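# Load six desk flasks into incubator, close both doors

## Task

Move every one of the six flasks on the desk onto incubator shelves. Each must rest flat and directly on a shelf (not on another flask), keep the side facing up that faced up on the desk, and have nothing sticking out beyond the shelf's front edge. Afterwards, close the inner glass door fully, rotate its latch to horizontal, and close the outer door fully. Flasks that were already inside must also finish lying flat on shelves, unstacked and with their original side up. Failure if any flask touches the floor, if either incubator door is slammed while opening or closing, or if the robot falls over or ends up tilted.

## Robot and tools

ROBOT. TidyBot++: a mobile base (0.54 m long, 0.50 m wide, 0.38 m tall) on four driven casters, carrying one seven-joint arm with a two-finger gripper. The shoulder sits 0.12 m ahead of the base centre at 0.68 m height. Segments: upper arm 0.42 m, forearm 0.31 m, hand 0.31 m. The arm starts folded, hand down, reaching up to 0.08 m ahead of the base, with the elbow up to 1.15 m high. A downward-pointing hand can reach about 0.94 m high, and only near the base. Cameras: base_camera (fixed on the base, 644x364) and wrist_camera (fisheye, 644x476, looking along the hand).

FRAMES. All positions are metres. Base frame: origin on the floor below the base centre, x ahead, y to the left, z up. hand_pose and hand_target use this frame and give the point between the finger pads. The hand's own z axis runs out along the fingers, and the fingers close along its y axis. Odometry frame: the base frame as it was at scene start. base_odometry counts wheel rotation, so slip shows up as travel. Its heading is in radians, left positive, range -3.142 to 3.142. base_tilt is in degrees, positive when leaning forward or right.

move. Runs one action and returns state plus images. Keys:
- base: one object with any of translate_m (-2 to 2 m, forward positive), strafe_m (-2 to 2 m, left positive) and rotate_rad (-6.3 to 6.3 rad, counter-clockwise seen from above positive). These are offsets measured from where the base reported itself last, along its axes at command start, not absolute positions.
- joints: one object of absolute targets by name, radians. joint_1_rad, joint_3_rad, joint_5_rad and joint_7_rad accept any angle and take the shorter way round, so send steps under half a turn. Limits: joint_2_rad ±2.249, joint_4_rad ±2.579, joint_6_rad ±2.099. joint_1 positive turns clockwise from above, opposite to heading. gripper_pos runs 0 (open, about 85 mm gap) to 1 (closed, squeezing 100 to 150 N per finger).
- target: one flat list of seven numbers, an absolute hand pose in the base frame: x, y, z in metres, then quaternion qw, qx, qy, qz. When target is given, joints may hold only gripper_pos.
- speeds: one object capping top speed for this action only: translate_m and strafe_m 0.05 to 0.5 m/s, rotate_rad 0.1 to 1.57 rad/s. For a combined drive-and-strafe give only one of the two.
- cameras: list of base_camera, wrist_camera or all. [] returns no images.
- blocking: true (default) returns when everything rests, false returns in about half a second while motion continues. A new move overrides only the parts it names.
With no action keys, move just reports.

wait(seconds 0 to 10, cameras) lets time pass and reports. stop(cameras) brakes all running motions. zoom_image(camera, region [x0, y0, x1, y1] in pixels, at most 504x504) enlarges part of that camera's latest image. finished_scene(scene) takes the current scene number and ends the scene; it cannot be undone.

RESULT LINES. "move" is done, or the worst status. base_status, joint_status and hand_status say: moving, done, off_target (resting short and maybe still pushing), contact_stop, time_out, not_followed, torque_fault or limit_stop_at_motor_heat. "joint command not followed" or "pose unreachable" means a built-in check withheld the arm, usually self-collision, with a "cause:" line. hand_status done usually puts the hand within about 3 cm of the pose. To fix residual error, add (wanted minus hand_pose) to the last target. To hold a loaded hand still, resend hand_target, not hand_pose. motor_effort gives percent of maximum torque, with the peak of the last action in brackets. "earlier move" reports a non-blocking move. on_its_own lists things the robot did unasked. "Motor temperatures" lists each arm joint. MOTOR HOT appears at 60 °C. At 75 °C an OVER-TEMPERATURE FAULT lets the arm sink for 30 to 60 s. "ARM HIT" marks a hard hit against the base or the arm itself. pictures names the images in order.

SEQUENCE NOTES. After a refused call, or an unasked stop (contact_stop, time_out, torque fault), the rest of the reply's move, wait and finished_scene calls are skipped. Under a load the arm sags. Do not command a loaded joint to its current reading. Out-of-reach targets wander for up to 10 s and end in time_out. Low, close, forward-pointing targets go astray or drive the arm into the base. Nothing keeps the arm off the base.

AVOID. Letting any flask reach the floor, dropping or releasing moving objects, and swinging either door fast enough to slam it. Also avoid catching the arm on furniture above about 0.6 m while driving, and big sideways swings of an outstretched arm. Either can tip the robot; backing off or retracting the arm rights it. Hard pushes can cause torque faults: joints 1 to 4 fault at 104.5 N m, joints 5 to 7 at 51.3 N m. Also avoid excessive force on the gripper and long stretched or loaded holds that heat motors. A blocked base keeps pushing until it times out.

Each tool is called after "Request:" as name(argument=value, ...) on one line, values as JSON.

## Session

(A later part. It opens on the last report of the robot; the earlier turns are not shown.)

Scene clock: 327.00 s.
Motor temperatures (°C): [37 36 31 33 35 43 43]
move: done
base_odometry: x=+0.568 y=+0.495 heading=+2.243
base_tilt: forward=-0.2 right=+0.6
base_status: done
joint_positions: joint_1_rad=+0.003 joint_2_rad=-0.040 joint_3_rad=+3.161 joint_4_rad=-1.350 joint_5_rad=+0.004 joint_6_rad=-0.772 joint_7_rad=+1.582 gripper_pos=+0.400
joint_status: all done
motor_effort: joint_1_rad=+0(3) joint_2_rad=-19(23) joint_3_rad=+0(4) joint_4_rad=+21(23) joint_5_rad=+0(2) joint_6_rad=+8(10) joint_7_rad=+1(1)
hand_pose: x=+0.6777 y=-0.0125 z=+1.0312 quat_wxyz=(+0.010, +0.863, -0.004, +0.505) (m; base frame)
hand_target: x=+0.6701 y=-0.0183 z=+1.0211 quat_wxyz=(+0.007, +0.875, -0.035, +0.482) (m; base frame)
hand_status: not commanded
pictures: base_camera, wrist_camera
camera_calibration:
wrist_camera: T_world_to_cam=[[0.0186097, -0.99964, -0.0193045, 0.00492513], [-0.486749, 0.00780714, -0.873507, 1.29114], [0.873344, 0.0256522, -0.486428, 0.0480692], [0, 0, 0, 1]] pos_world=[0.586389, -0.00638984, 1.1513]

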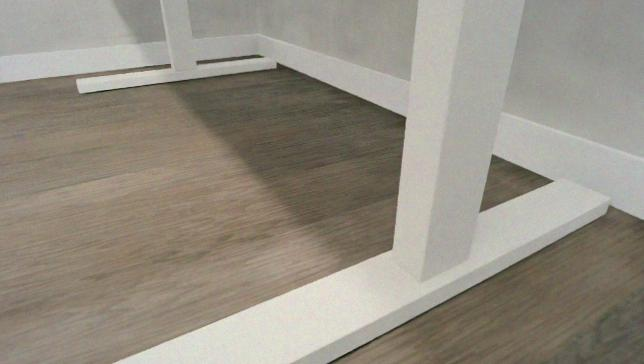

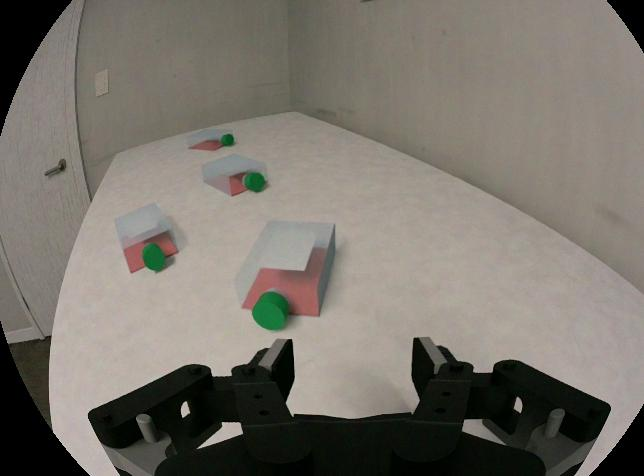

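Request:
zoom_image(camera="wrist_camera", region=[60, 100, 380, 350])

Scaled by 1.575.

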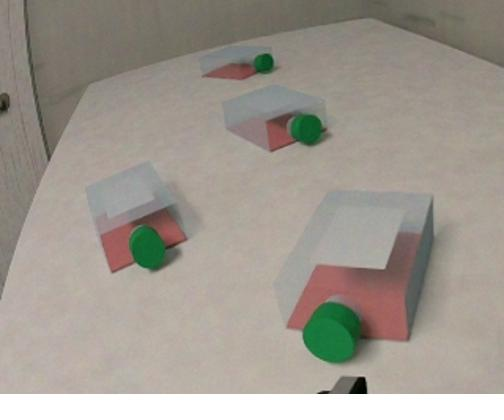

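Request:
move(base={"translate_m": -0.084, "strafe_m": 0.196, "rotate_rad": -0.131}, joints={"joint_2_rad": 0.304, "joint_4_rad": -1.0, "joint_6_rad": -0.80}, cameras=["wrist_camera"])

Request:
move(joints={"joint_2_rad": 0.304, "joint_4_rad": -1.27, "joint_6_rad": -0.50})

Scene clock: 338.20 s.
Motor temperatures (°C): [37 36 31 33 35 43 43]
move: done
base_odometry: x=+0.467 y=+0.308 heading=+2.112
base_tilt: forward=-0.2 right=+0.5
base_status: done
joint_positions: joint_1_rad=-0.003 joint_2_rad=+0.288 joint_3_rad=+3.162 joint_4_rad=-1.023 joint_5_rad=+0.005 joint_6_rad=-0.772 joint_7_rad=+1.582 gripper_pos=+0.400
joint_status: all done
motor_effort: joint_1_rad=+1(3) joint_2_rad=-31(33) joint_3_rad=+0(3) joint_4_rad=+21(22) joint_5_rad=+1(2) joint_6_rad=+9(10) joint_7_rad=+0(1)
hand_pose: x=+0.8140 y=-0.0088 z=+1.0133 quat_wxyz=(+0.012, +0.863, +0.000, +0.505) (m; base frame)
hand_target: x=+0.8162 y=-0.0180 z=+1.0081 quat_wxyz=(+0.009, +0.868, -0.032, +0.496) (m; base frame)
hand_status: not commanded
pictures: wrist_camera
camera_calibration:
wrist_camera: T_world_to_cam=[[0.0253028, -0.999602, -0.0124362, -0.00658162], [-0.48797, -0.00149258, -0.872859, 1.34219], [0.872494, 0.0281543, -0.487813, -0.0776582], [0, 0, 0, 1]] pos_world=[0.722873, -0.00238926, 1.13358]

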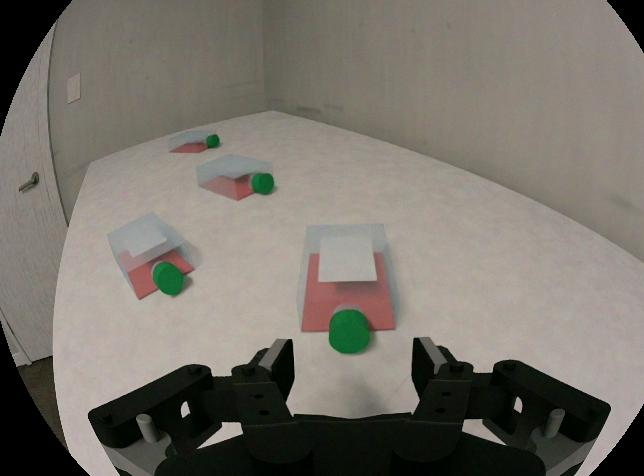

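Scene clock: 339.57 s.
Motor temperatures (°C): [37 36 30 33 35 43 43]
move: done
base_odometry: x=+0.467 y=+0.308 heading=+2.112
base_tilt: forward=-0.2 right=+0.6
base_status: not commanded
joint_positions: joint_1_rad=-0.003 joint_2_rad=+0.292 joint_3_rad=+3.162 joint_4_rad=-1.263 joint_5_rad=+0.005 joint_6_rad=-0.562 joint_7_rad=+1.582 gripper_pos=+0.400
joint_status: all done
motor_effort: joint_1_rad=+1(1) joint_2_rad=-32(33) joint_3_rad=+0(0) joint_4_rad=+21(23) joint_5_rad=+1(2) joint_6_rad=+8(10) joint_7_rad=+0(1)
hand_pose: x=+0.8207 y=-0.0091 z=+0.9280 quat_wxyz=(+0.011, +0.872, +0.001, +0.490) (m; base frame)
hand_target: x=+0.8320 y=-0.0158 z=+0.9322 quat_wxyz=(+0.006, +0.860, -0.026, +0.509) (m; base frame)
hand_status: not commanded
pictures: base_camera, wrist_camera
camera_calibration:
wrist_camera: T_world_to_cam=[[0.0256022, -0.999579, -0.0136173, -0.00735843], [-0.517299, -0.00159093, -0.855803, 1.27922], [0.855422, 0.0289547, -0.517122, -0.0838031], [0, 0, 0, 1]] pos_world=[0.733615, -0.0028937, 1.05132]

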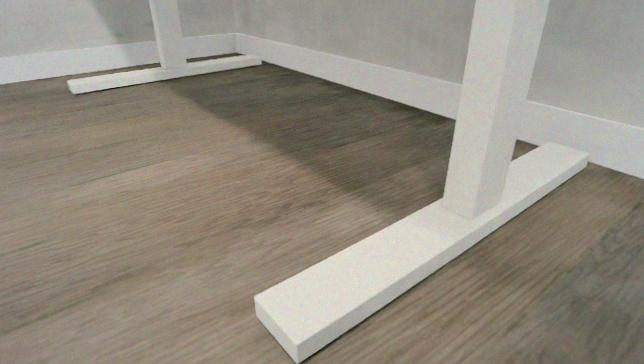

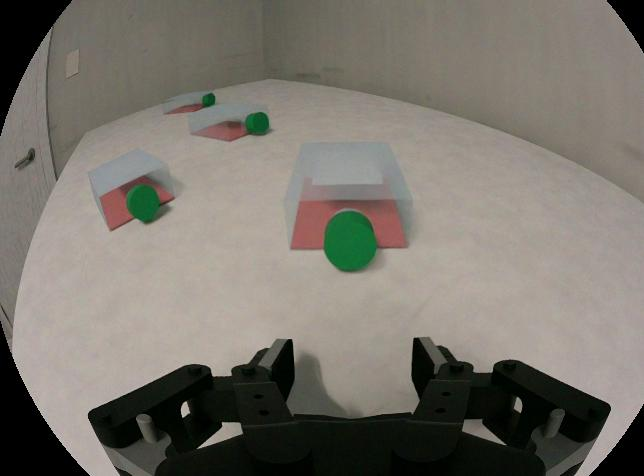

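Request:
move(base={"translate_m": 0.102}, speeds={"translate_m": 0.15}, cameras=["wrist_camera"])

Scene clock: 341.70 s.
Motor temperatures (°C): [37 37 30 33 35 43 43]
move: done
base_odometry: x=+0.414 y=+0.395 heading=+2.112
base_tilt: forward=-0.1 right=+0.6
base_status: done
joint_positions: joint_1_rad=-0.003 joint_2_rad=+0.295 joint_3_rad=+3.162 joint_4_rad=-1.263 joint_5_rad=+0.005 joint_6_rad=-0.557 joint_7_rad=+1.582 gripper_pos=+0.400
joint_status: not commanded
motor_effort: joint_1_rad=+1(2) joint_2_rad=-32(35) joint_3_rad=+0(1) joint_4_rad=+21(22) joint_5_rad=+1(2) joint_6_rad=+8(9) joint_7_rad=+1(1)
hand_pose: x=+0.8221 y=-0.0091 z=+0.9270 quat_wxyz=(+0.011, +0.871, +0.001, +0.491) (m; base frame)
hand_target: x=+0.8320 y=-0.0158 z=+0.9322 quat_wxyz=(+0.006, +0.860, -0.026, +0.509) (m; base frame)
hand_status: not commanded
pictures: wrist_camera
camera_calibration:
wrist_camera: T_world_to_cam=[[0.0255379, -0.999582, -0.0135253, -0.0074568], [-0.515992, -0.00159237, -0.856592, 1.27872], [0.856213, 0.0288545, -0.515817, -0.0874857], [0, 0, 0, 1]] pos_world=[0.734909, -0.00289312, 1.05012]

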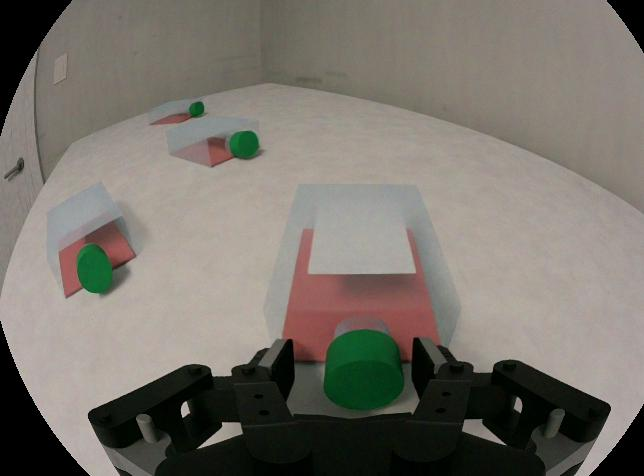

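Request:
move(joints={"gripper_pos": 0.85}, cameras=[])

Request:
move(joints={"joint_2_rad": 0.304, "joint_4_rad": -1.02, "joint_6_rad": -0.88}, cameras=["wrist_camera"])

Scene clock: 343.10 s.
Motor temperatures (°C): [37 37 30 33 35 43 43]
move: off_target
base_odometry: x=+0.414 y=+0.395 heading=+2.112
base_tilt: forward=-0.1 right=+0.6
base_status: not commanded
joint_positions: joint_1_rad=-0.003 joint_2_rad=+0.295 joint_3_rad=+3.162 joint_4_rad=-1.263 joint_5_rad=+0.005 joint_6_rad=-0.556 joint_7_rad=+1.582 gripper_pos=+0.680
joint_status: gripper_pos off_target (ended at +0.680, target +0.850)
motor_effort: joint_1_rad=+1(1) joint_2_rad=-31(33) joint_3_rad=+0(0) joint_4_rad=+22(22) joint_5_rad=+1(1) joint_6_rad=+8(9) joint_7_rad=+0(1)
hand_pose: x=+0.8222 y=-0.0091 z=+0.9273 quat_wxyz=(+0.011, +0.871, +0.001, +0.491) (m; base frame)
hand_target: x=+0.8320 y=-0.0158 z=+0.9322 quat_wxyz=(+0.006, +0.860, -0.026, +0.509) (m; base frame)
hand_status: not commanded
pictures: none
No camera images: "cameras" was empty.

Scene clock: 344.70 s.
Motor temperatures (°C): [37 37 30 33 35 43 43]
move: done
base_odometry: x=+0.414 y=+0.395 heading=+2.112
base_tilt: forward=-0.2 right=+0.5
base_status: not commanded
joint_positions: joint_1_rad=-0.003 joint_2_rad=+0.296 joint_3_rad=+3.162 joint_4_rad=-1.043 joint_5_rad=+0.005 joint_6_rad=-0.815 joint_7_rad=+1.582 gripper_pos=+0.680
joint_status: all done
motor_effort: joint_1_rad=+1(1) joint_2_rad=-32(35) joint_3_rad=+0(1) joint_4_rad=+22(24) joint_5_rad=+1(2) joint_6_rad=+9(10) joint_7_rad=+1(1)
hand_pose: x=+0.8077 y=-0.0088 z=+0.9849 quat_wxyz=(+0.011, +0.881, +0.000, +0.474) (m; base frame)
hand_target: x=+0.8007 y=-0.0186 z=+0.9761 quat_wxyz=(+0.010, +0.891, -0.034, +0.452) (m; base frame)
hand_status: not commanded
pictures: wrist_camera
camera_calibration:
wrist_camera: T_world_to_cam=[[0.0236416, -0.999604, -0.015288, -0.00274795], [-0.548689, -0.00019076, -0.836027, 1.32701], [0.835692, 0.0281534, -0.548476, 0.00346707], [0, 0, 0, 1]] pos_world=[0.725283, -0.00259133, 1.11128]

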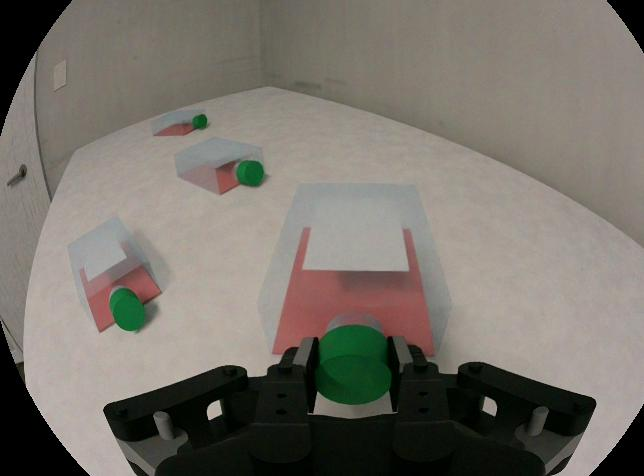

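Request:
move(base={"translate_m": -0.833, "strafe_m": 0.706, "rotate_rad": -2.4695}, speeds={"rotate_rad": 1.0}, joints={"joint_2_rad": -0.03, "joint_4_rad": -1.42, "joint_5_rad": 0.03, "joint_6_rad": -0.66})

Scene clock: 353.60 s.
Motor temperatures (°C): [37 37 30 33 35 43 43]
move: done
base_odometry: x=+0.238 y=-0.683 heading=-0.357
base_tilt: forward=-0.2 right=+0.6
base_status: done
joint_positions: joint_1_rad=+0.002 joint_2_rad=-0.024 joint_3_rad=+3.161 joint_4_rad=-1.413 joint_5_rad=+0.005 joint_6_rad=-0.722 joint_7_rad=+1.582 gripper_pos=+0.680
joint_status: all done
motor_effort: joint_1_rad=+1(4) joint_2_rad=-21(36) joint_3_rad=+0(4) joint_4_rad=+22(23) joint_5_rad=+1(2) joint_6_rad=+9(10) joint_7_rad=+1(1)
hand_pose: x=+0.6852 y=-0.0120 z=+0.9988 quat_wxyz=(+0.010, +0.870, -0.004, +0.492) (m; base frame)
hand_target: x=+0.6919 y=-0.0151 z=+1.0155 quat_wxyz=(+0.000, +0.854, -0.033, +0.519) (m; base frame)
hand_status: not commanded
pictures: base_camera, wrist_camera
camera_calibration:
wrist_camera: T_world_to_cam=[[0.0191827, -0.999619, -0.0198564, 0.00491723], [-0.512941, 0.00720778, -0.858394, 1.26946], [0.85821, 0.0266515, -0.512607, 0.0622828], [0, 0, 0, 1]] pos_world=[0.597614, -0.00589459, 1.12172]

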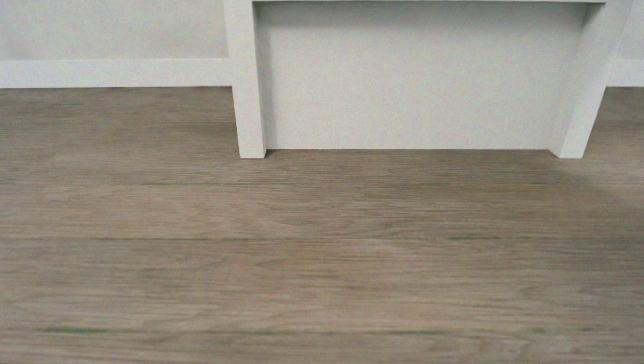

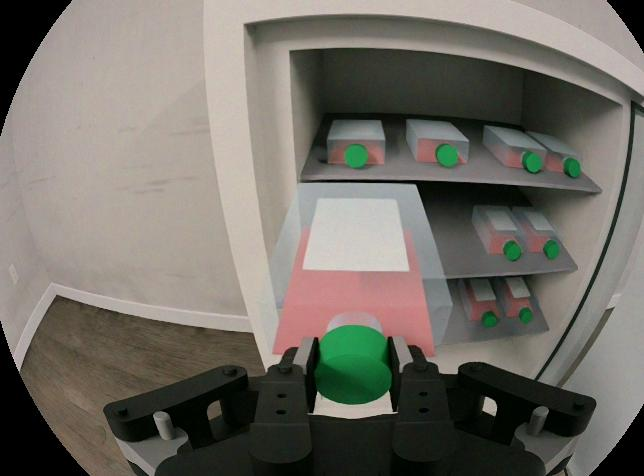

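Request:
move(base={"translate_m": 0.12, "strafe_m": 0.015, "rotate_rad": -0.0215}, joints={"joint_2_rad": -0.022, "joint_4_rad": -1.94, "joint_5_rad": 0.03, "joint_6_rad": -0.13})

Scene clock: 361.70 s.
Motor temperatures (°C): [37 37 30 33 35 43 43]
move: done
base_odometry: x=+0.356 y=-0.711 heading=-0.379
base_tilt: forward=-0.1 right=+0.5
base_status: done
joint_positions: joint_1_rad=+0.003 joint_2_rad=-0.020 joint_3_rad=+3.162 joint_4_rad=-1.935 joint_5_rad=+0.005 joint_6_rad=-0.196 joint_7_rad=+1.582 gripper_pos=+0.680
joint_status: all done
motor_effort: joint_1_rad=+1(3) joint_2_rad=-20(25) joint_3_rad=+0(3) joint_4_rad=+21(24) joint_5_rad=+1(2) joint_6_rad=+10(10) joint_7_rad=+0(1)
hand_pose: x=+0.6737 y=-0.0120 z=+0.8362 quat_wxyz=(+0.010, +0.870, -0.004, +0.493) (m; base frame)
hand_target: x=+0.6820 y=-0.0103 z=+0.8526 quat_wxyz=(-0.004, +0.854, -0.026, +0.520) (m; base frame)
hand_status: not commanded
pictures: base_camera, wrist_camera
camera_calibration:
wrist_camera: T_world_to_cam=[[0.0196452, -0.999609, -0.0198754, 0.00155441], [-0.512293, 0.00700725, -0.858782, 1.12384], [0.858586, 0.027053, -0.511955, -0.0120011], [0, 0, 0, 1]] pos_world=[0.586009, -0.00599657, 0.959021]

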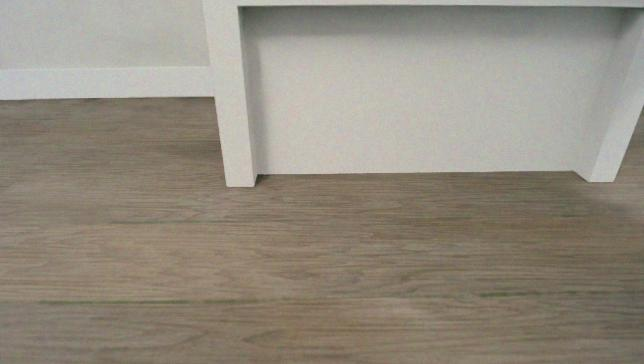

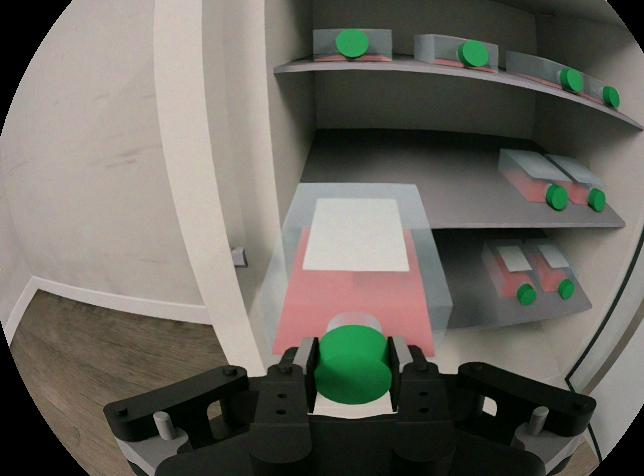

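Request:
move(base={"translate_m": 0.19}, speeds={"translate_m": 0.3}, cameras=["wrist_camera"])

Request:
move(joints={"joint_2_rad": -0.003, "joint_4_rad": -2.005, "joint_6_rad": -0.05})

Scene clock: 366.83 s.
Motor temperatures (°C): [37 37 30 33 35 43 43]
move: done
base_odometry: x=+0.533 y=-0.781 heading=-0.379
base_tilt: forward=-0.2 right=+0.6
base_status: done
joint_positions: joint_1_rad=+0.003 joint_2_rad=-0.019 joint_3_rad=+3.162 joint_4_rad=-1.937 joint_5_rad=+0.005 joint_6_rad=-0.190 joint_7_rad=+1.582 gripper_pos=+0.680
joint_status: not commanded
motor_effort: joint_1_rad=+1(1) joint_2_rad=-20(23) joint_3_rad=+1(1) joint_4_rad=+22(22) joint_5_rad=+1(1) joint_6_rad=+9(10) joint_7_rad=+1(1)
hand_pose: x=+0.6740 y=-0.0120 z=+0.8363 quat_wxyz=(+0.010, +0.869, -0.004, +0.494) (m; base frame)
hand_target: x=+0.6820 y=-0.0103 z=+0.8526 quat_wxyz=(-0.004, +0.854, -0.026, +0.520) (m; base frame)
hand_status: not commanded
pictures: wrist_camera
camera_calibration:
wrist_camera: T_world_to_cam=[[0.0197555, -0.99961, -0.0197301, 0.00134865], [-0.509668, 0.00690861, -0.860344, 1.12356], [0.860144, 0.0270523, -0.509333, -0.0154405], [0, 0, 0, 1]] pos_world=[0.585896, -0.0059964, 0.958808]

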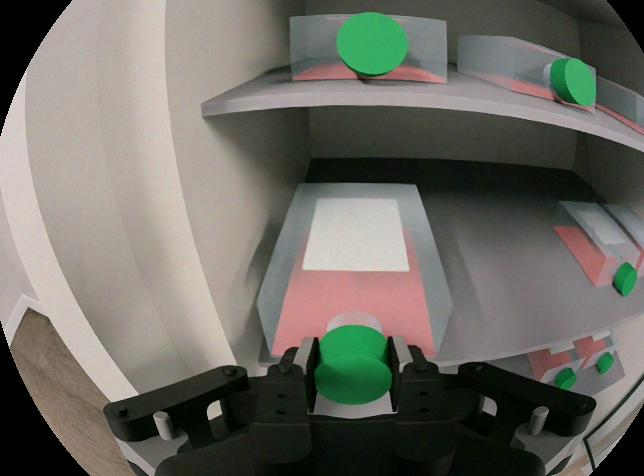

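Scene clock: 367.93 s.
Motor temperatures (°C): [37 37 30 33 35 43 43]
move: done
base_odometry: x=+0.533 y=-0.781 heading=-0.379
base_tilt: forward=-0.2 right=+0.6
base_status: not commanded
joint_positions: joint_1_rad=+0.003 joint_2_rad=-0.012 joint_3_rad=+3.162 joint_4_rad=-2.004 joint_5_rad=+0.005 joint_6_rad=-0.112 joint_7_rad=+1.582 gripper_pos=+0.680
joint_status: all done
motor_effort: joint_1_rad=+1(1) joint_2_rad=-20(21) joint_3_rad=+0(1) joint_4_rad=+21(22) joint_5_rad=+1(2) joint_6_rad=+9(10) joint_7_rad=+0(1)
hand_pose: x=+0.6692 y=-0.0117 z=+0.8161 quat_wxyz=(+0.010, +0.868, -0.003, +0.496) (m; base frame)
hand_target: x=+0.6794 y=-0.0094 z=+0.8271 quat_wxyz=(-0.005, +0.855, -0.026, +0.518) (m; base frame)
hand_status: not commanded
pictures: base_camera, wrist_camera
camera_calibration:
wrist_camera: T_world_to_cam=[[0.0201756, -0.999607, -0.0194752, 0.000767128], [-0.505454, 0.00660849, -0.862828, 1.10302], [0.862618, 0.0272519, -0.505122, -0.0266193], [0, 0, 0, 1]] pos_world=[0.580474, -0.00579706, 0.938288]

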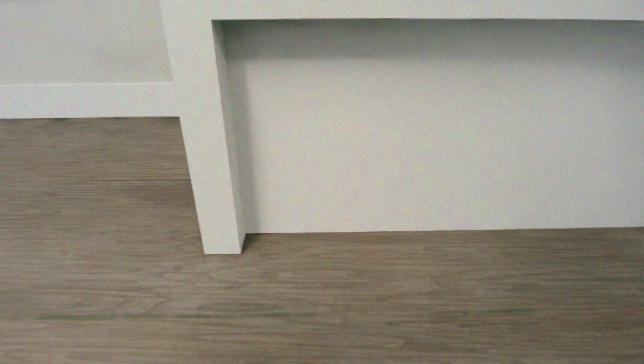

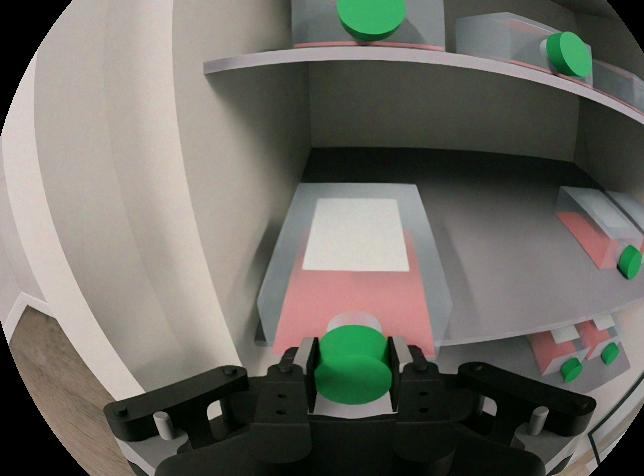

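Request:
move(base={"translate_m": 0.104}, speeds={"translate_m": 0.2}, cameras=["wrist_camera"])

Request:
move(joints={"joint_2_rad": -0.003, "joint_4_rad": -2.06, "joint_6_rad": 0.0}, cameras=["wrist_camera"])

Scene clock: 370.43 s.
Motor temperatures (°C): [37 37 30 33 35 43 43]
move: done
base_odometry: x=+0.630 y=-0.819 heading=-0.379
base_tilt: forward=-0.2 right=+0.6
base_status: done
joint_positions: joint_1_rad=+0.006 joint_2_rad=-0.006 joint_3_rad=+3.166 joint_4_rad=-2.008 joint_5_rad=+0.005 joint_6_rad=-0.107 joint_7_rad=+1.582 gripper_pos=+0.680
joint_status: not commanded
motor_effort: joint_1_rad=+0(7) joint_2_rad=-20(23) joint_3_rad=-1(8) joint_4_rad=+20(25) joint_5_rad=+0(1) joint_6_rad=+9(13) joint_7_rad=+0(1)
hand_pose: x=+0.6693 y=-0.0155 z=+0.8117 quat_wxyz=(+0.012, +0.870, -0.006, +0.494) (m; base frame)
hand_target: x=+0.6794 y=-0.0094 z=+0.8271 quat_wxyz=(-0.005, +0.855, -0.026, +0.518) (m; base frame)
hand_status: not commanded
pictures: wrist_camera
camera_calibration:
wrist_camera: T_world_to_cam=[[0.0131906, -0.999717, -0.01981, 0.00187339], [-0.510301, 0.010307, -0.859934, 1.10019], [0.859895, 0.0214521, -0.51002, -0.0231641], [0, 0, 0, 1]] pos_world=[0.58132, -0.00896989, 0.934312]

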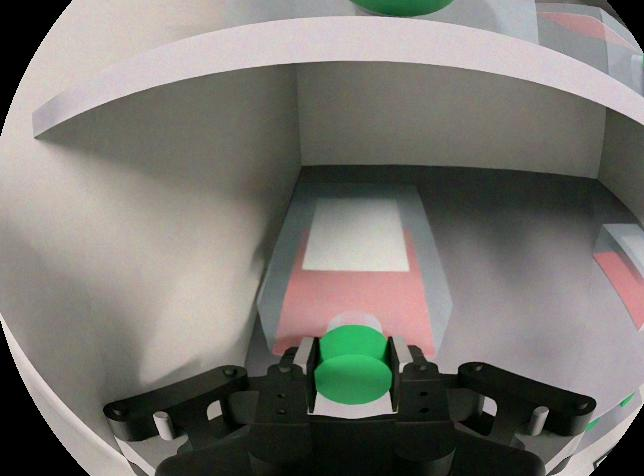

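Scene clock: 371.20 s.
Motor temperatures (°C): [37 37 30 33 35 43 43]
move: done
base_odometry: x=+0.630 y=-0.819 heading=-0.379
base_tilt: forward=-0.1 right=+0.6
base_status: not commanded
joint_positions: joint_1_rad=+0.006 joint_2_rad=-0.006 joint_3_rad=+3.166 joint_4_rad=-2.054 joint_5_rad=+0.005 joint_6_rad=-0.059 joint_7_rad=+1.581 gripper_pos=+0.680
joint_status: all done
motor_effort: joint_1_rad=-2(2) joint_2_rad=-20(21) joint_3_rad=-2(3) joint_4_rad=+20(21) joint_5_rad=+1(2) joint_6_rad=+9(10) joint_7_rad=+1(1)
hand_pose: x=+0.6635 y=-0.0153 z=+0.7995 quat_wxyz=(+0.011, +0.869, -0.007, +0.495) (m; base frame)
hand_target: x=+0.6710 y=-0.0088 z=+0.8102 quat_wxyz=(-0.006, +0.856, -0.025, +0.516) (m; base frame)
hand_status: not commanded
pictures: wrist_camera
camera_calibration:
wrist_camera: T_world_to_cam=[[0.0131268, -0.99971, -0.0201696, 0.00227521], [-0.50803, 0.0107059, -0.861273, 1.08633], [0.861239, 0.0215525, -0.507742, -0.0271153], [0, 0, 0, 1]] pos_world=[0.575209, -0.00877111, 0.921902]

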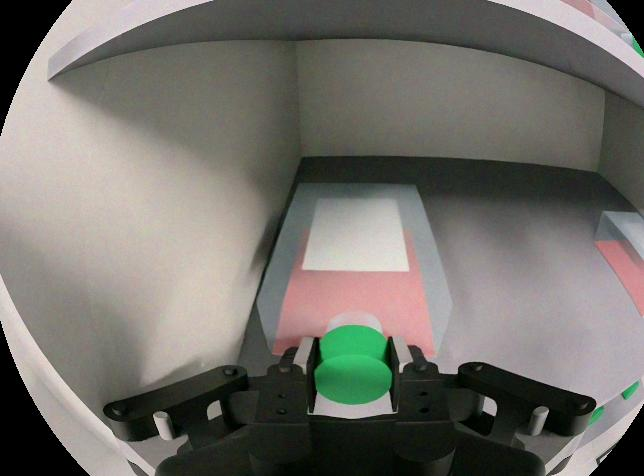

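Request:
move(base={"strafe_m": -0.015}, speeds={"strafe_m": 0.1}, cameras=["wrist_camera"])

Request:
move(joints={"joint_2_rad": -0.003, "joint_4_rad": -2.095, "joint_6_rad": 0.035}, cameras=["wrist_camera"])

Scene clock: 373.43 s.
Motor temperatures (°C): [37 37 30 33 35 43 43]
move: done
base_odometry: x=+0.624 y=-0.833 heading=-0.378
base_tilt: forward=-0.2 right=+0.6
base_status: done
joint_positions: joint_1_rad=+0.002 joint_2_rad=-0.006 joint_3_rad=+3.164 joint_4_rad=-2.054 joint_5_rad=+0.005 joint_6_rad=-0.059 joint_7_rad=+1.581 gripper_pos=+0.680
joint_status: not commanded
motor_effort: joint_1_rad=+1(2) joint_2_rad=-20(22) joint_3_rad=+0(3) joint_4_rad=+20(21) joint_5_rad=+1(1) joint_6_rad=+9(10) joint_7_rad=+0(1)
hand_pose: x=+0.6634 y=-0.0124 z=+0.7993 quat_wxyz=(+0.010, +0.869, -0.004, +0.495) (m; base frame)
hand_target: x=+0.6710 y=-0.0088 z=+0.8102 quat_wxyz=(-0.006, +0.856, -0.025, +0.516) (m; base frame)
hand_status: not commanded
pictures: wrist_camera
camera_calibration:
wrist_camera: T_world_to_cam=[[0.0184515, -0.999626, -0.0201889, 0.00170614], [-0.508359, 0.0080078, -0.861108, 1.08609], [0.860947, 0.026152, -0.508021, -0.0267158], [0, 0, 0, 1]] pos_world=[0.575094, -0.00629303, 0.921704]

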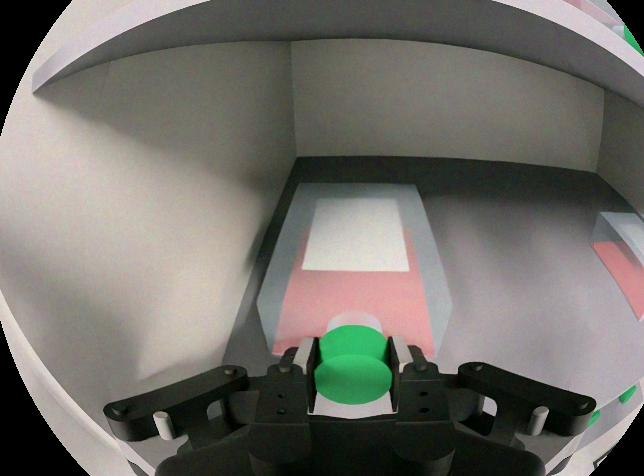

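Scene clock: 374.13 s.
Motor temperatures (°C): [37 37 30 33 35 43 43]
move: done
base_odometry: x=+0.624 y=-0.833 heading=-0.378
base_tilt: forward=-0.2 right=+0.6
base_status: not commanded
joint_positions: joint_1_rad=+0.002 joint_2_rad=-0.006 joint_3_rad=+3.164 joint_4_rad=-2.093 joint_5_rad=+0.005 joint_6_rad=-0.024 joint_7_rad=+1.581 gripper_pos=+0.680
joint_status: all done
motor_effort: joint_1_rad=+1(1) joint_2_rad=-20(21) joint_3_rad=+0(1) joint_4_rad=+20(21) joint_5_rad=+1(1) joint_6_rad=+9(10) joint_7_rad=+1(1)
hand_pose: x=+0.6570 y=-0.0122 z=+0.7876 quat_wxyz=(+0.010, +0.870, -0.004, +0.493) (m; base frame)
hand_target: x=+0.6657 y=-0.0084 z=+0.8006 quat_wxyz=(-0.006, +0.856, -0.025, +0.516) (m; base frame)
hand_status: not commanded
pictures: wrist_camera
camera_calibration:
wrist_camera: T_world_to_cam=[[0.0185455, -0.999621, -0.0203629, 0.00178871], [-0.51168, 0.00800829, -0.859139, 1.07339], [0.858976, 0.0263524, -0.511337, -0.0232939], [0, 0, 0, 1]] pos_world=[0.56921, -0.00619418, 0.91032]

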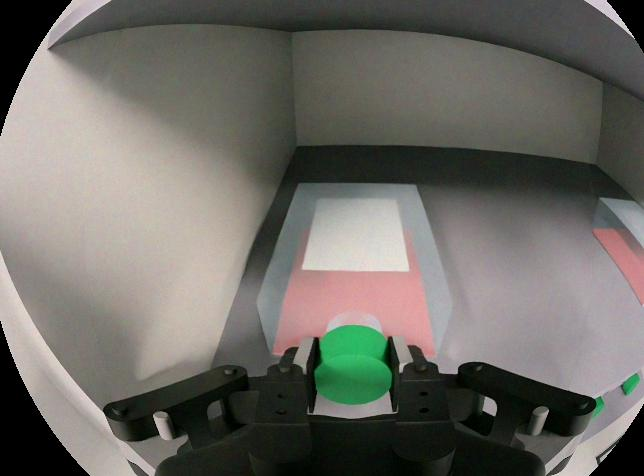

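Request:
move(joints={"joint_2_rad": -0.003, "joint_4_rad": -2.12, "joint_6_rad": 0.06}, cameras=[])

Request:
move(joints={"joint_2_rad": -0.003, "joint_4_rad": -2.14, "joint_6_rad": 0.08}, cameras=["wrist_camera"])

Scene clock: 375.17 s.
Motor temperatures (°C): [37 37 30 33 35 43 43]
move: done
base_odometry: x=+0.624 y=-0.833 heading=-0.378
base_tilt: forward=-0.1 right=+0.6
base_status: not commanded
joint_positions: joint_1_rad=+0.002 joint_2_rad=-0.006 joint_3_rad=+3.164 joint_4_rad=-2.117 joint_5_rad=+0.005 joint_6_rad=+0.001 joint_7_rad=+1.581 gripper_pos=+0.680
joint_status: all done
motor_effort: joint_1_rad=+1(1) joint_2_rad=-20(21) joint_3_rad=+0(1) joint_4_rad=+20(21) joint_5_rad=+1(1) joint_6_rad=+10(10) joint_7_rad=+0(1)
hand_pose: x=+0.6532 y=-0.0120 z=+0.7811 quat_wxyz=(+0.010, +0.870, -0.004, +0.493) (m; base frame)
hand_target: x=+0.6617 y=-0.0081 z=+0.7938 quat_wxyz=(-0.007, +0.856, -0.025, +0.516) (m; base frame)
hand_status: not commanded
pictures: none
No camera images: "cameras" was empty.

Scene clock: 375.77 s.
Motor temperatures (°C): [37 37 30 33 35 43 43]
move: done
base_odometry: x=+0.624 y=-0.833 heading=-0.378
base_tilt: forward=-0.1 right=+0.5
base_status: not commanded
joint_positions: joint_1_rad=+0.002 joint_2_rad=-0.006 joint_3_rad=+3.164 joint_4_rad=-2.132 joint_5_rad=+0.005 joint_6_rad=+0.025 joint_7_rad=+1.581 gripper_pos=+0.680
joint_status: all done
motor_effort: joint_1_rad=+1(1) joint_2_rad=-19(20) joint_3_rad=+0(1) joint_4_rad=+20(21) joint_5_rad=+0(1) joint_6_rad=+9(10) joint_7_rad=+1(1)
hand_pose: x=+0.6522 y=-0.0120 z=+0.7795 quat_wxyz=(+0.010, +0.868, -0.004, +0.497) (m; base frame)
hand_target: x=+0.6584 y=-0.0078 z=+0.7885 quat_wxyz=(-0.007, +0.856, -0.025, +0.516) (m; base frame)
hand_status: not commanded
pictures: wrist_camera
camera_calibration:
wrist_camera: T_world_to_cam=[[0.0189233, -0.99962, -0.0200646, 0.00143482], [-0.503566, 0.00780811, -0.863922, 1.06241], [0.86375, 0.0264521, -0.503226, -0.0327659], [0, 0, 0, 1]] pos_world=[0.563269, -0.00599442, 0.901381]

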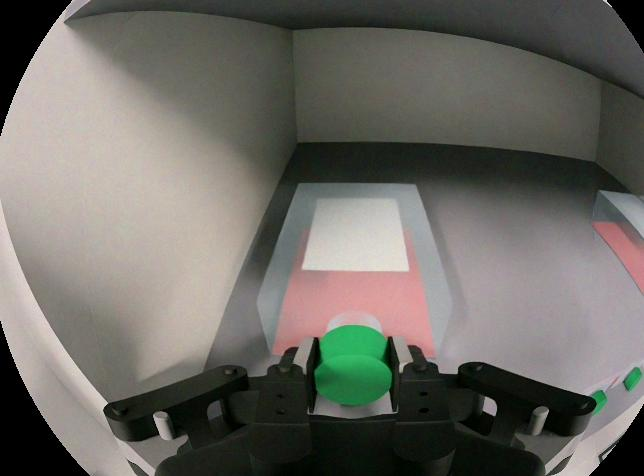

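Request:
move(joints={"joint_2_rad": -0.003, "joint_4_rad": -2.14, "joint_6_rad": 0.08, "gripper_pos": 0.45}, cameras=["wrist_camera"])

Request:
move(base={"translate_m": -0.2}, speeds={"translate_m": 0.25}, cameras=["wrist_camera"])

Scene clock: 379.37 s.
Motor temperatures (°C): [37 37 30 33 35 43 43]
move: done
base_odometry: x=+0.624 y=-0.833 heading=-0.378
base_tilt: forward=-0.1 right=+0.5
base_status: not commanded
joint_positions: joint_1_rad=+0.002 joint_2_rad=-0.006 joint_3_rad=+3.164 joint_4_rad=-2.132 joint_5_rad=+0.005 joint_6_rad=+0.025 joint_7_rad=+1.581 gripper_pos=+0.450
joint_status: all done
motor_effort: joint_1_rad=+0(1) joint_2_rad=-19(19) joint_3_rad=+0(1) joint_4_rad=+19(20) joint_5_rad=+1(1) joint_6_rad=+9(9) joint_7_rad=+0(1)
hand_pose: x=+0.6522 y=-0.0120 z=+0.7795 quat_wxyz=(+0.010, +0.868, -0.004, +0.497) (m; base frame)
hand_target: x=+0.6584 y=-0.0078 z=+0.7885 quat_wxyz=(-0.007, +0.856, -0.025, +0.516) (m; base frame)
hand_status: not commanded
pictures: wrist_camera
camera_calibration:
wrist_camera: T_world_to_cam=[[0.0189216, -0.99962, -0.0200647, 0.00143585], [-0.50364, 0.00780674, -0.863878, 1.06242], [0.863706, 0.0264513, -0.503301, -0.0326743], [0, 0, 0, 1]] pos_world=[0.563269, -0.00599442, 0.901381]

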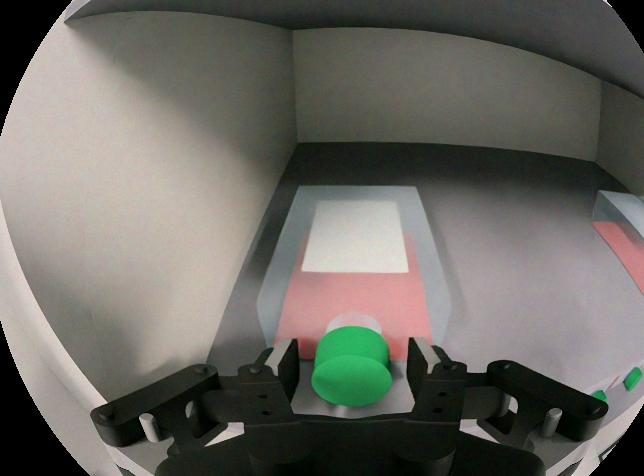

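Scene clock: 381.00 s.
Motor temperatures (°C): [37 37 30 33 35 43 43]
move: done
base_odometry: x=+0.438 y=-0.760 heading=-0.378
base_tilt: forward=-0.2 right=+0.6
base_status: done
joint_positions: joint_1_rad=+0.002 joint_2_rad=-0.010 joint_3_rad=+3.164 joint_4_rad=-2.134 joint_5_rad=+0.005 joint_6_rad=+0.025 joint_7_rad=+1.581 gripper_pos=+0.450
joint_status: not commanded
motor_effort: joint_1_rad=+1(1) joint_2_rad=-18(21) joint_3_rad=+0(1) joint_4_rad=+19(20) joint_5_rad=+0(1) joint_6_rad=+8(10) joint_7_rad=+1(1)
hand_pose: x=+0.6513 y=-0.0119 z=+0.7805 quat_wxyz=(+0.010, +0.867, -0.004, +0.498) (m; base frame)
hand_target: x=+0.6584 y=-0.0078 z=+0.7885 quat_wxyz=(-0.007, +0.856, -0.025, +0.516) (m; base frame)
hand_status: not commanded
pictures: wrist_camera
camera_calibration:
wrist_camera: T_world_to_cam=[[0.0190036, -0.999616, -0.0201597, 0.0016135], [-0.501669, 0.00790814, -0.865023, 1.06241], [0.864851, 0.0265521, -0.501326, -0.033658], [0, 0, 0, 1]] pos_world=[0.562059, -0.00589516, 0.902172]

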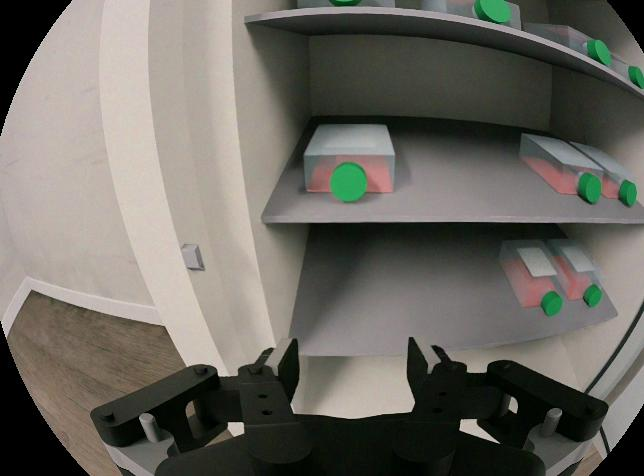

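Request:
move(base={"translate_m": -0.681, "strafe_m": 0.946, "rotate_rad": 1.975}, speeds={"rotate_rad": 1.0}, joints={"joint_2_rad": -0.034, "joint_4_rad": -1.33, "joint_6_rad": -0.84, "gripper_pos": 0.4}, blocking=false, cameras=[])

Request:
wait(seconds=1.0, cameras=[])

Request:
move(joints={"joint_2_rad": 0.304, "joint_4_rad": -0.97, "joint_5_rad": -0.97, "joint_6_rad": -1.47, "joint_7_rad": 2.77})

Scene clock: 388.20 s.
Motor temperatures (°C): [37 37 30 33 35 43 43]
move: moving
base_odometry: x=+0.422 y=-0.696 heading=-0.177
base_tilt: forward=-0.2 right=+0.6
base_status: translate_m moving; strafe_m moving; rotate_rad moving
joint_positions: joint_1_rad=+0.005 joint_2_rad=-0.010 joint_3_rad=+3.164 joint_4_rad=-2.039 joint_5_rad=+0.005 joint_6_rad=-0.020 joint_7_rad=+1.581 gripper_pos=+0.400
joint_status: joint_2_rad moving; joint_4_rad moving; joint_6_rad moving; the others done
motor_effort: joint_1_rad=-2(2) joint_2_rad=-21(21) joint_3_rad=-2(3) joint_4_rad=+20(20) joint_5_rad=+0(1) joint_6_rad=+9(10) joint_7_rad=+0(1)
hand_pose: x=+0.6733 y=-0.0139 z=+0.8202 quat_wxyz=(+0.011, +0.854, -0.005, +0.519) (m; base frame)
hand_target: x=+0.6751 y=-0.0096 z=+0.8231 quat_wxyz=(-0.005, +0.859, -0.026, +0.511) (m; base frame)
hand_status: not commanded
pictures: none
No camera images: "cameras" was empty.

Scene clock: 389.20 s.
Motor temperatures (°C): [37 37 30 33 35 43 43]
earlier move: moving
base_odometry: x=+0.323 y=-0.300 heading=+0.670
base_tilt: forward=-0.1 right=+0.6
base_status: translate_m moving; strafe_m moving; rotate_rad moving
joint_positions: joint_1_rad=+0.004 joint_2_rad=-0.026 joint_3_rad=+3.164 joint_4_rad=-1.397 joint_5_rad=+0.005 joint_6_rad=-0.698 joint_7_rad=+1.581 gripper_pos=+0.400
joint_status: joint_2_rad moving; joint_4_rad moving; joint_6_rad moving; the others done
motor_effort: joint_1_rad=+1(2) joint_2_rad=-21(23) joint_3_rad=+0(3) joint_4_rad=+20(22) joint_5_rad=+1(1) joint_6_rad=+9(10) joint_7_rad=+0(1)
hand_pose: x=+0.6897 y=-0.0154 z=+1.0161 quat_wxyz=(+0.012, +0.860, -0.006, +0.511) (m; base frame)
hand_target: x=+0.6747 y=-0.0157 z=+1.0094 quat_wxyz=(+0.002, +0.875, -0.035, +0.484) (m; base frame)
hand_status: not commanded
wait: 1.00 s; no rest
pictures: none
No camera images: "cameras" was empty.

Scene clock: 391.67 s.
Motor temperatures (°C): [37 37 30 33 35 43 43]
move: done
base_odometry: x=+0.154 y=+0.371 heading=+1.598
base_tilt: forward=-0.1 right=+0.6
base_status: done
joint_positions: joint_1_rad=-0.002 joint_2_rad=+0.297 joint_3_rad=+3.164 joint_4_rad=-0.990 joint_5_rad=-0.918 joint_6_rad=-1.404 joint_7_rad=+2.685 gripper_pos=+0.400
joint_status: all done
motor_effort: joint_1_rad=+1(4) joint_2_rad=-28(32) joint_3_rad=-1(2) joint_4_rad=+18(22) joint_5_rad=-6(7) joint_6_rad=+4(10) joint_7_rad=+0(1)
hand_pose: x=+0.6506 y=+0.2368 z=+1.0063 quat_wxyz=(-0.263, +0.734, +0.478, +0.405) (m; base frame)
hand_target: x=+0.6313 y=+0.2496 z=+1.0158 quat_wxyz=(-0.279, +0.696, +0.522, +0.407) (m; base frame)
hand_status: not commanded
pictures: base_camera, wrist_camera
camera_calibration:
wrist_camera: T_world_to_cam=[[0.927554, -0.372171, -0.0336332, -0.471454], [-0.22404, -0.481813, -0.847149, 1.17279], [0.29908, 0.793312, -0.530289, 0.289238], [0, 0, 0, 1]] pos_world=[0.613546, 0.160149, 1.13105]

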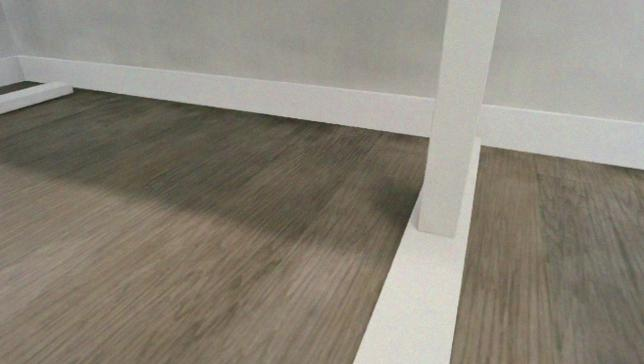

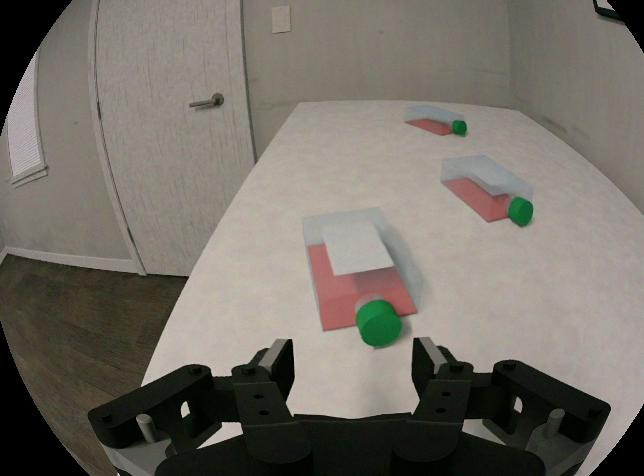

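Request:
move(joints={"joint_2_rad": 0.304, "joint_4_rad": -1.27, "joint_5_rad": -1.04, "joint_6_rad": -1.19, "joint_7_rad": 3.01}, cameras=["wrist_camera"])

Scene clock: 396.50 s.
Motor temperatures (°C): [37 37 30 33 35 43 43]
move: done
base_odometry: x=+0.154 y=+0.371 heading=+1.598
base_tilt: forward=-0.1 right=+0.6
base_status: not commanded
joint_positions: joint_1_rad=-0.002 joint_2_rad=+0.297 joint_3_rad=+3.164 joint_4_rad=-1.260 joint_5_rad=-0.989 joint_6_rad=-1.253 joint_7_rad=+2.925 gripper_pos=+0.400
joint_status: all done
motor_effort: joint_1_rad=+1(1) joint_2_rad=-29(31) joint_3_rad=-1(1) joint_4_rad=+18(20) joint_5_rad=-6(8) joint_6_rad=+3(5) joint_7_rad=+1(2)
hand_pose: x=+0.6612 y=+0.2391 z=+0.9258 quat_wxyz=(-0.268, +0.728, +0.482, +0.408) (m; base frame)
hand_target: x=+0.6791 y=+0.2420 z=+0.9345 quat_wxyz=(-0.254, +0.709, +0.486, +0.445) (m; base frame)
hand_status: not commanded
pictures: wrist_camera
camera_calibration:
wrist_camera: T_world_to_cam=[[0.93285, -0.358951, -0.0307341, -0.492374], [-0.211401, -0.476318, -0.853482, 1.10434], [0.291719, 0.802668, -0.520216, 0.234888], [0, 0, 0, 1]] pos_world=[0.62425, 0.160742, 1.0496]

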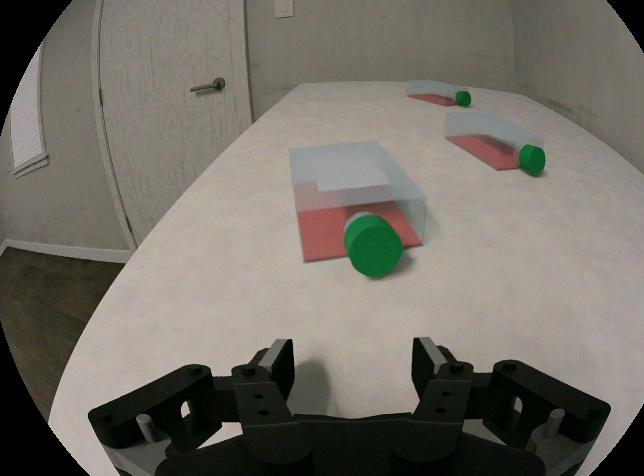

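Request:
move(base={"translate_m": 0.0484, "strafe_m": 0.0826}, speeds={"translate_m": 0.12}, cameras=["base_camera", "wrist_camera"])

Scene clock: 399.30 s.
Motor temperatures (°C): [37 37 30 33 35 43 43]
move: done
base_odometry: x=+0.070 y=+0.417 heading=+1.598
base_tilt: forward=-0.2 right=+0.6
base_status: done
joint_positions: joint_1_rad=-0.001 joint_2_rad=+0.296 joint_3_rad=+3.164 joint_4_rad=-1.260 joint_5_rad=-0.992 joint_6_rad=-1.252 joint_7_rad=+2.926 gripper_pos=+0.400
joint_status: not commanded
motor_effort: joint_1_rad=+1(3) joint_2_rad=-29(31) joint_3_rad=-1(3) joint_4_rad=+18(19) joint_5_rad=-6(7) joint_6_rad=+2(4) joint_7_rad=+0(1)
hand_pose: x=+0.6614 y=+0.2392 z=+0.9270 quat_wxyz=(-0.268, +0.727, +0.482, +0.410) (m; base frame)
hand_target: x=+0.6791 y=+0.2420 z=+0.9345 quat_wxyz=(-0.254, +0.709, +0.486, +0.445) (m; base frame)
hand_status: not commanded
pictures: base_camera, wrist_camera
camera_calibration:
wrist_camera: T_world_to_cam=[[0.932696, -0.359472, -0.0293093, -0.493634], [-0.209591, -0.474086, -0.855169, 1.10526], [0.293514, 0.803756, -0.51752, 0.23142], [0, 0, 0, 1]] pos_world=[0.624137, 0.160535, 1.05048]

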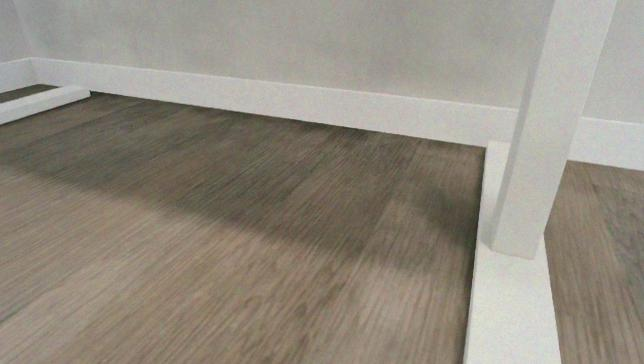

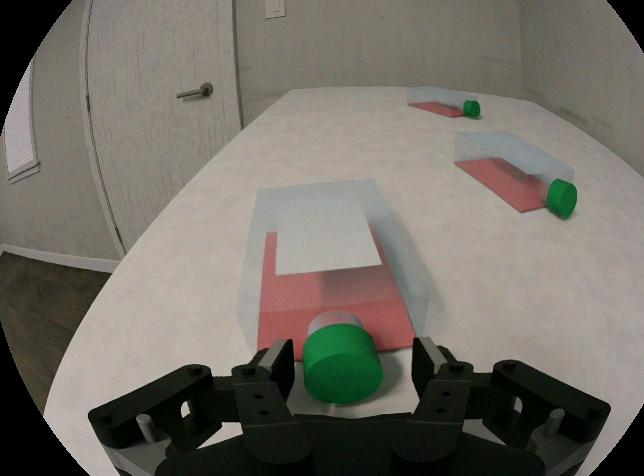

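Request:
move(base={"translate_m": -0.004, "strafe_m": 0.006}, speeds={"translate_m": 0.08}, cameras=[])

Request:
move(joints={"gripper_pos": 0.85}, cameras=["wrist_camera"])

Scene clock: 401.10 s.
Motor temperatures (°C): [37 37 30 33 35 43 43]
move: done
base_odometry: x=+0.064 y=+0.413 heading=+1.597
base_tilt: forward=-0.1 right=+0.6
base_status: done
joint_positions: joint_1_rad=-0.002 joint_2_rad=+0.296 joint_3_rad=+3.164 joint_4_rad=-1.260 joint_5_rad=-0.992 joint_6_rad=-1.250 joint_7_rad=+2.926 gripper_pos=+0.400
joint_status: not commanded
motor_effort: joint_1_rad=+0(3) joint_2_rad=-29(31) joint_3_rad=-1(3) joint_4_rad=+18(19) joint_5_rad=-6(7) joint_6_rad=+3(3) joint_7_rad=+0(1)
hand_pose: x=+0.6615 y=+0.2394 z=+0.9276 quat_wxyz=(-0.268, +0.727, +0.481, +0.410) (m; base frame)
hand_target: x=+0.6791 y=+0.2420 z=+0.9345 quat_wxyz=(-0.254, +0.709, +0.486, +0.445) (m; base frame)
hand_status: not commanded
pictures: none
No camera images: "cameras" was empty.

Scene clock: 401.90 s.
Motor temperatures (°C): [37 37 30 33 35 43 43]
move: off_target
base_odometry: x=+0.064 y=+0.413 heading=+1.597
base_tilt: forward=-0.2 right=+0.6
base_status: not commanded
joint_positions: joint_1_rad=-0.002 joint_2_rad=+0.296 joint_3_rad=+3.164 joint_4_rad=-1.260 joint_5_rad=-0.994 joint_6_rad=-1.250 joint_7_rad=+2.926 gripper_pos=+0.680
joint_status: gripper_pos off_target (ended at +0.680, target +0.850)
motor_effort: joint_1_rad=+0(1) joint_2_rad=-29(30) joint_3_rad=-1(1) joint_4_rad=+19(19) joint_5_rad=-7(7) joint_6_rad=+3(3) joint_7_rad=+0(1)
hand_pose: x=+0.6615 y=+0.2397 z=+0.9280 quat_wxyz=(-0.269, +0.726, +0.481, +0.411) (m; base frame)
hand_target: x=+0.6791 y=+0.2420 z=+0.9345 quat_wxyz=(-0.254, +0.709, +0.486, +0.445) (m; base frame)
hand_status: not commanded
pictures: wrist_camera
camera_calibration:
wrist_camera: T_world_to_cam=[[0.932466, -0.360089, -0.0290367, -0.493488], [-0.208788, -0.471581, -0.856749, 1.10667], [0.294812, 0.804952, -0.514916, 0.227913], [0, 0, 0, 1]] pos_world=[0.62403, 0.160726, 1.05117]

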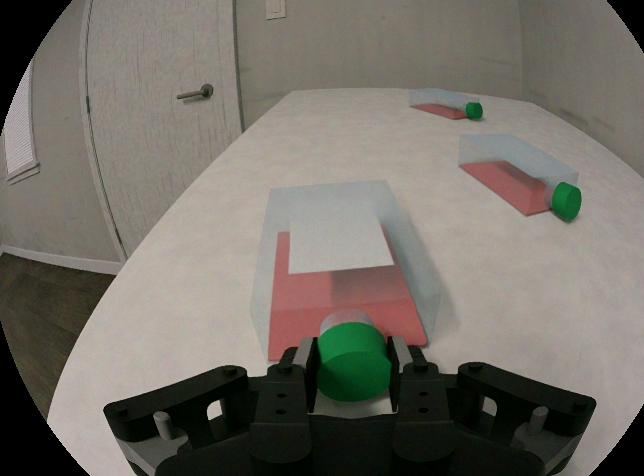

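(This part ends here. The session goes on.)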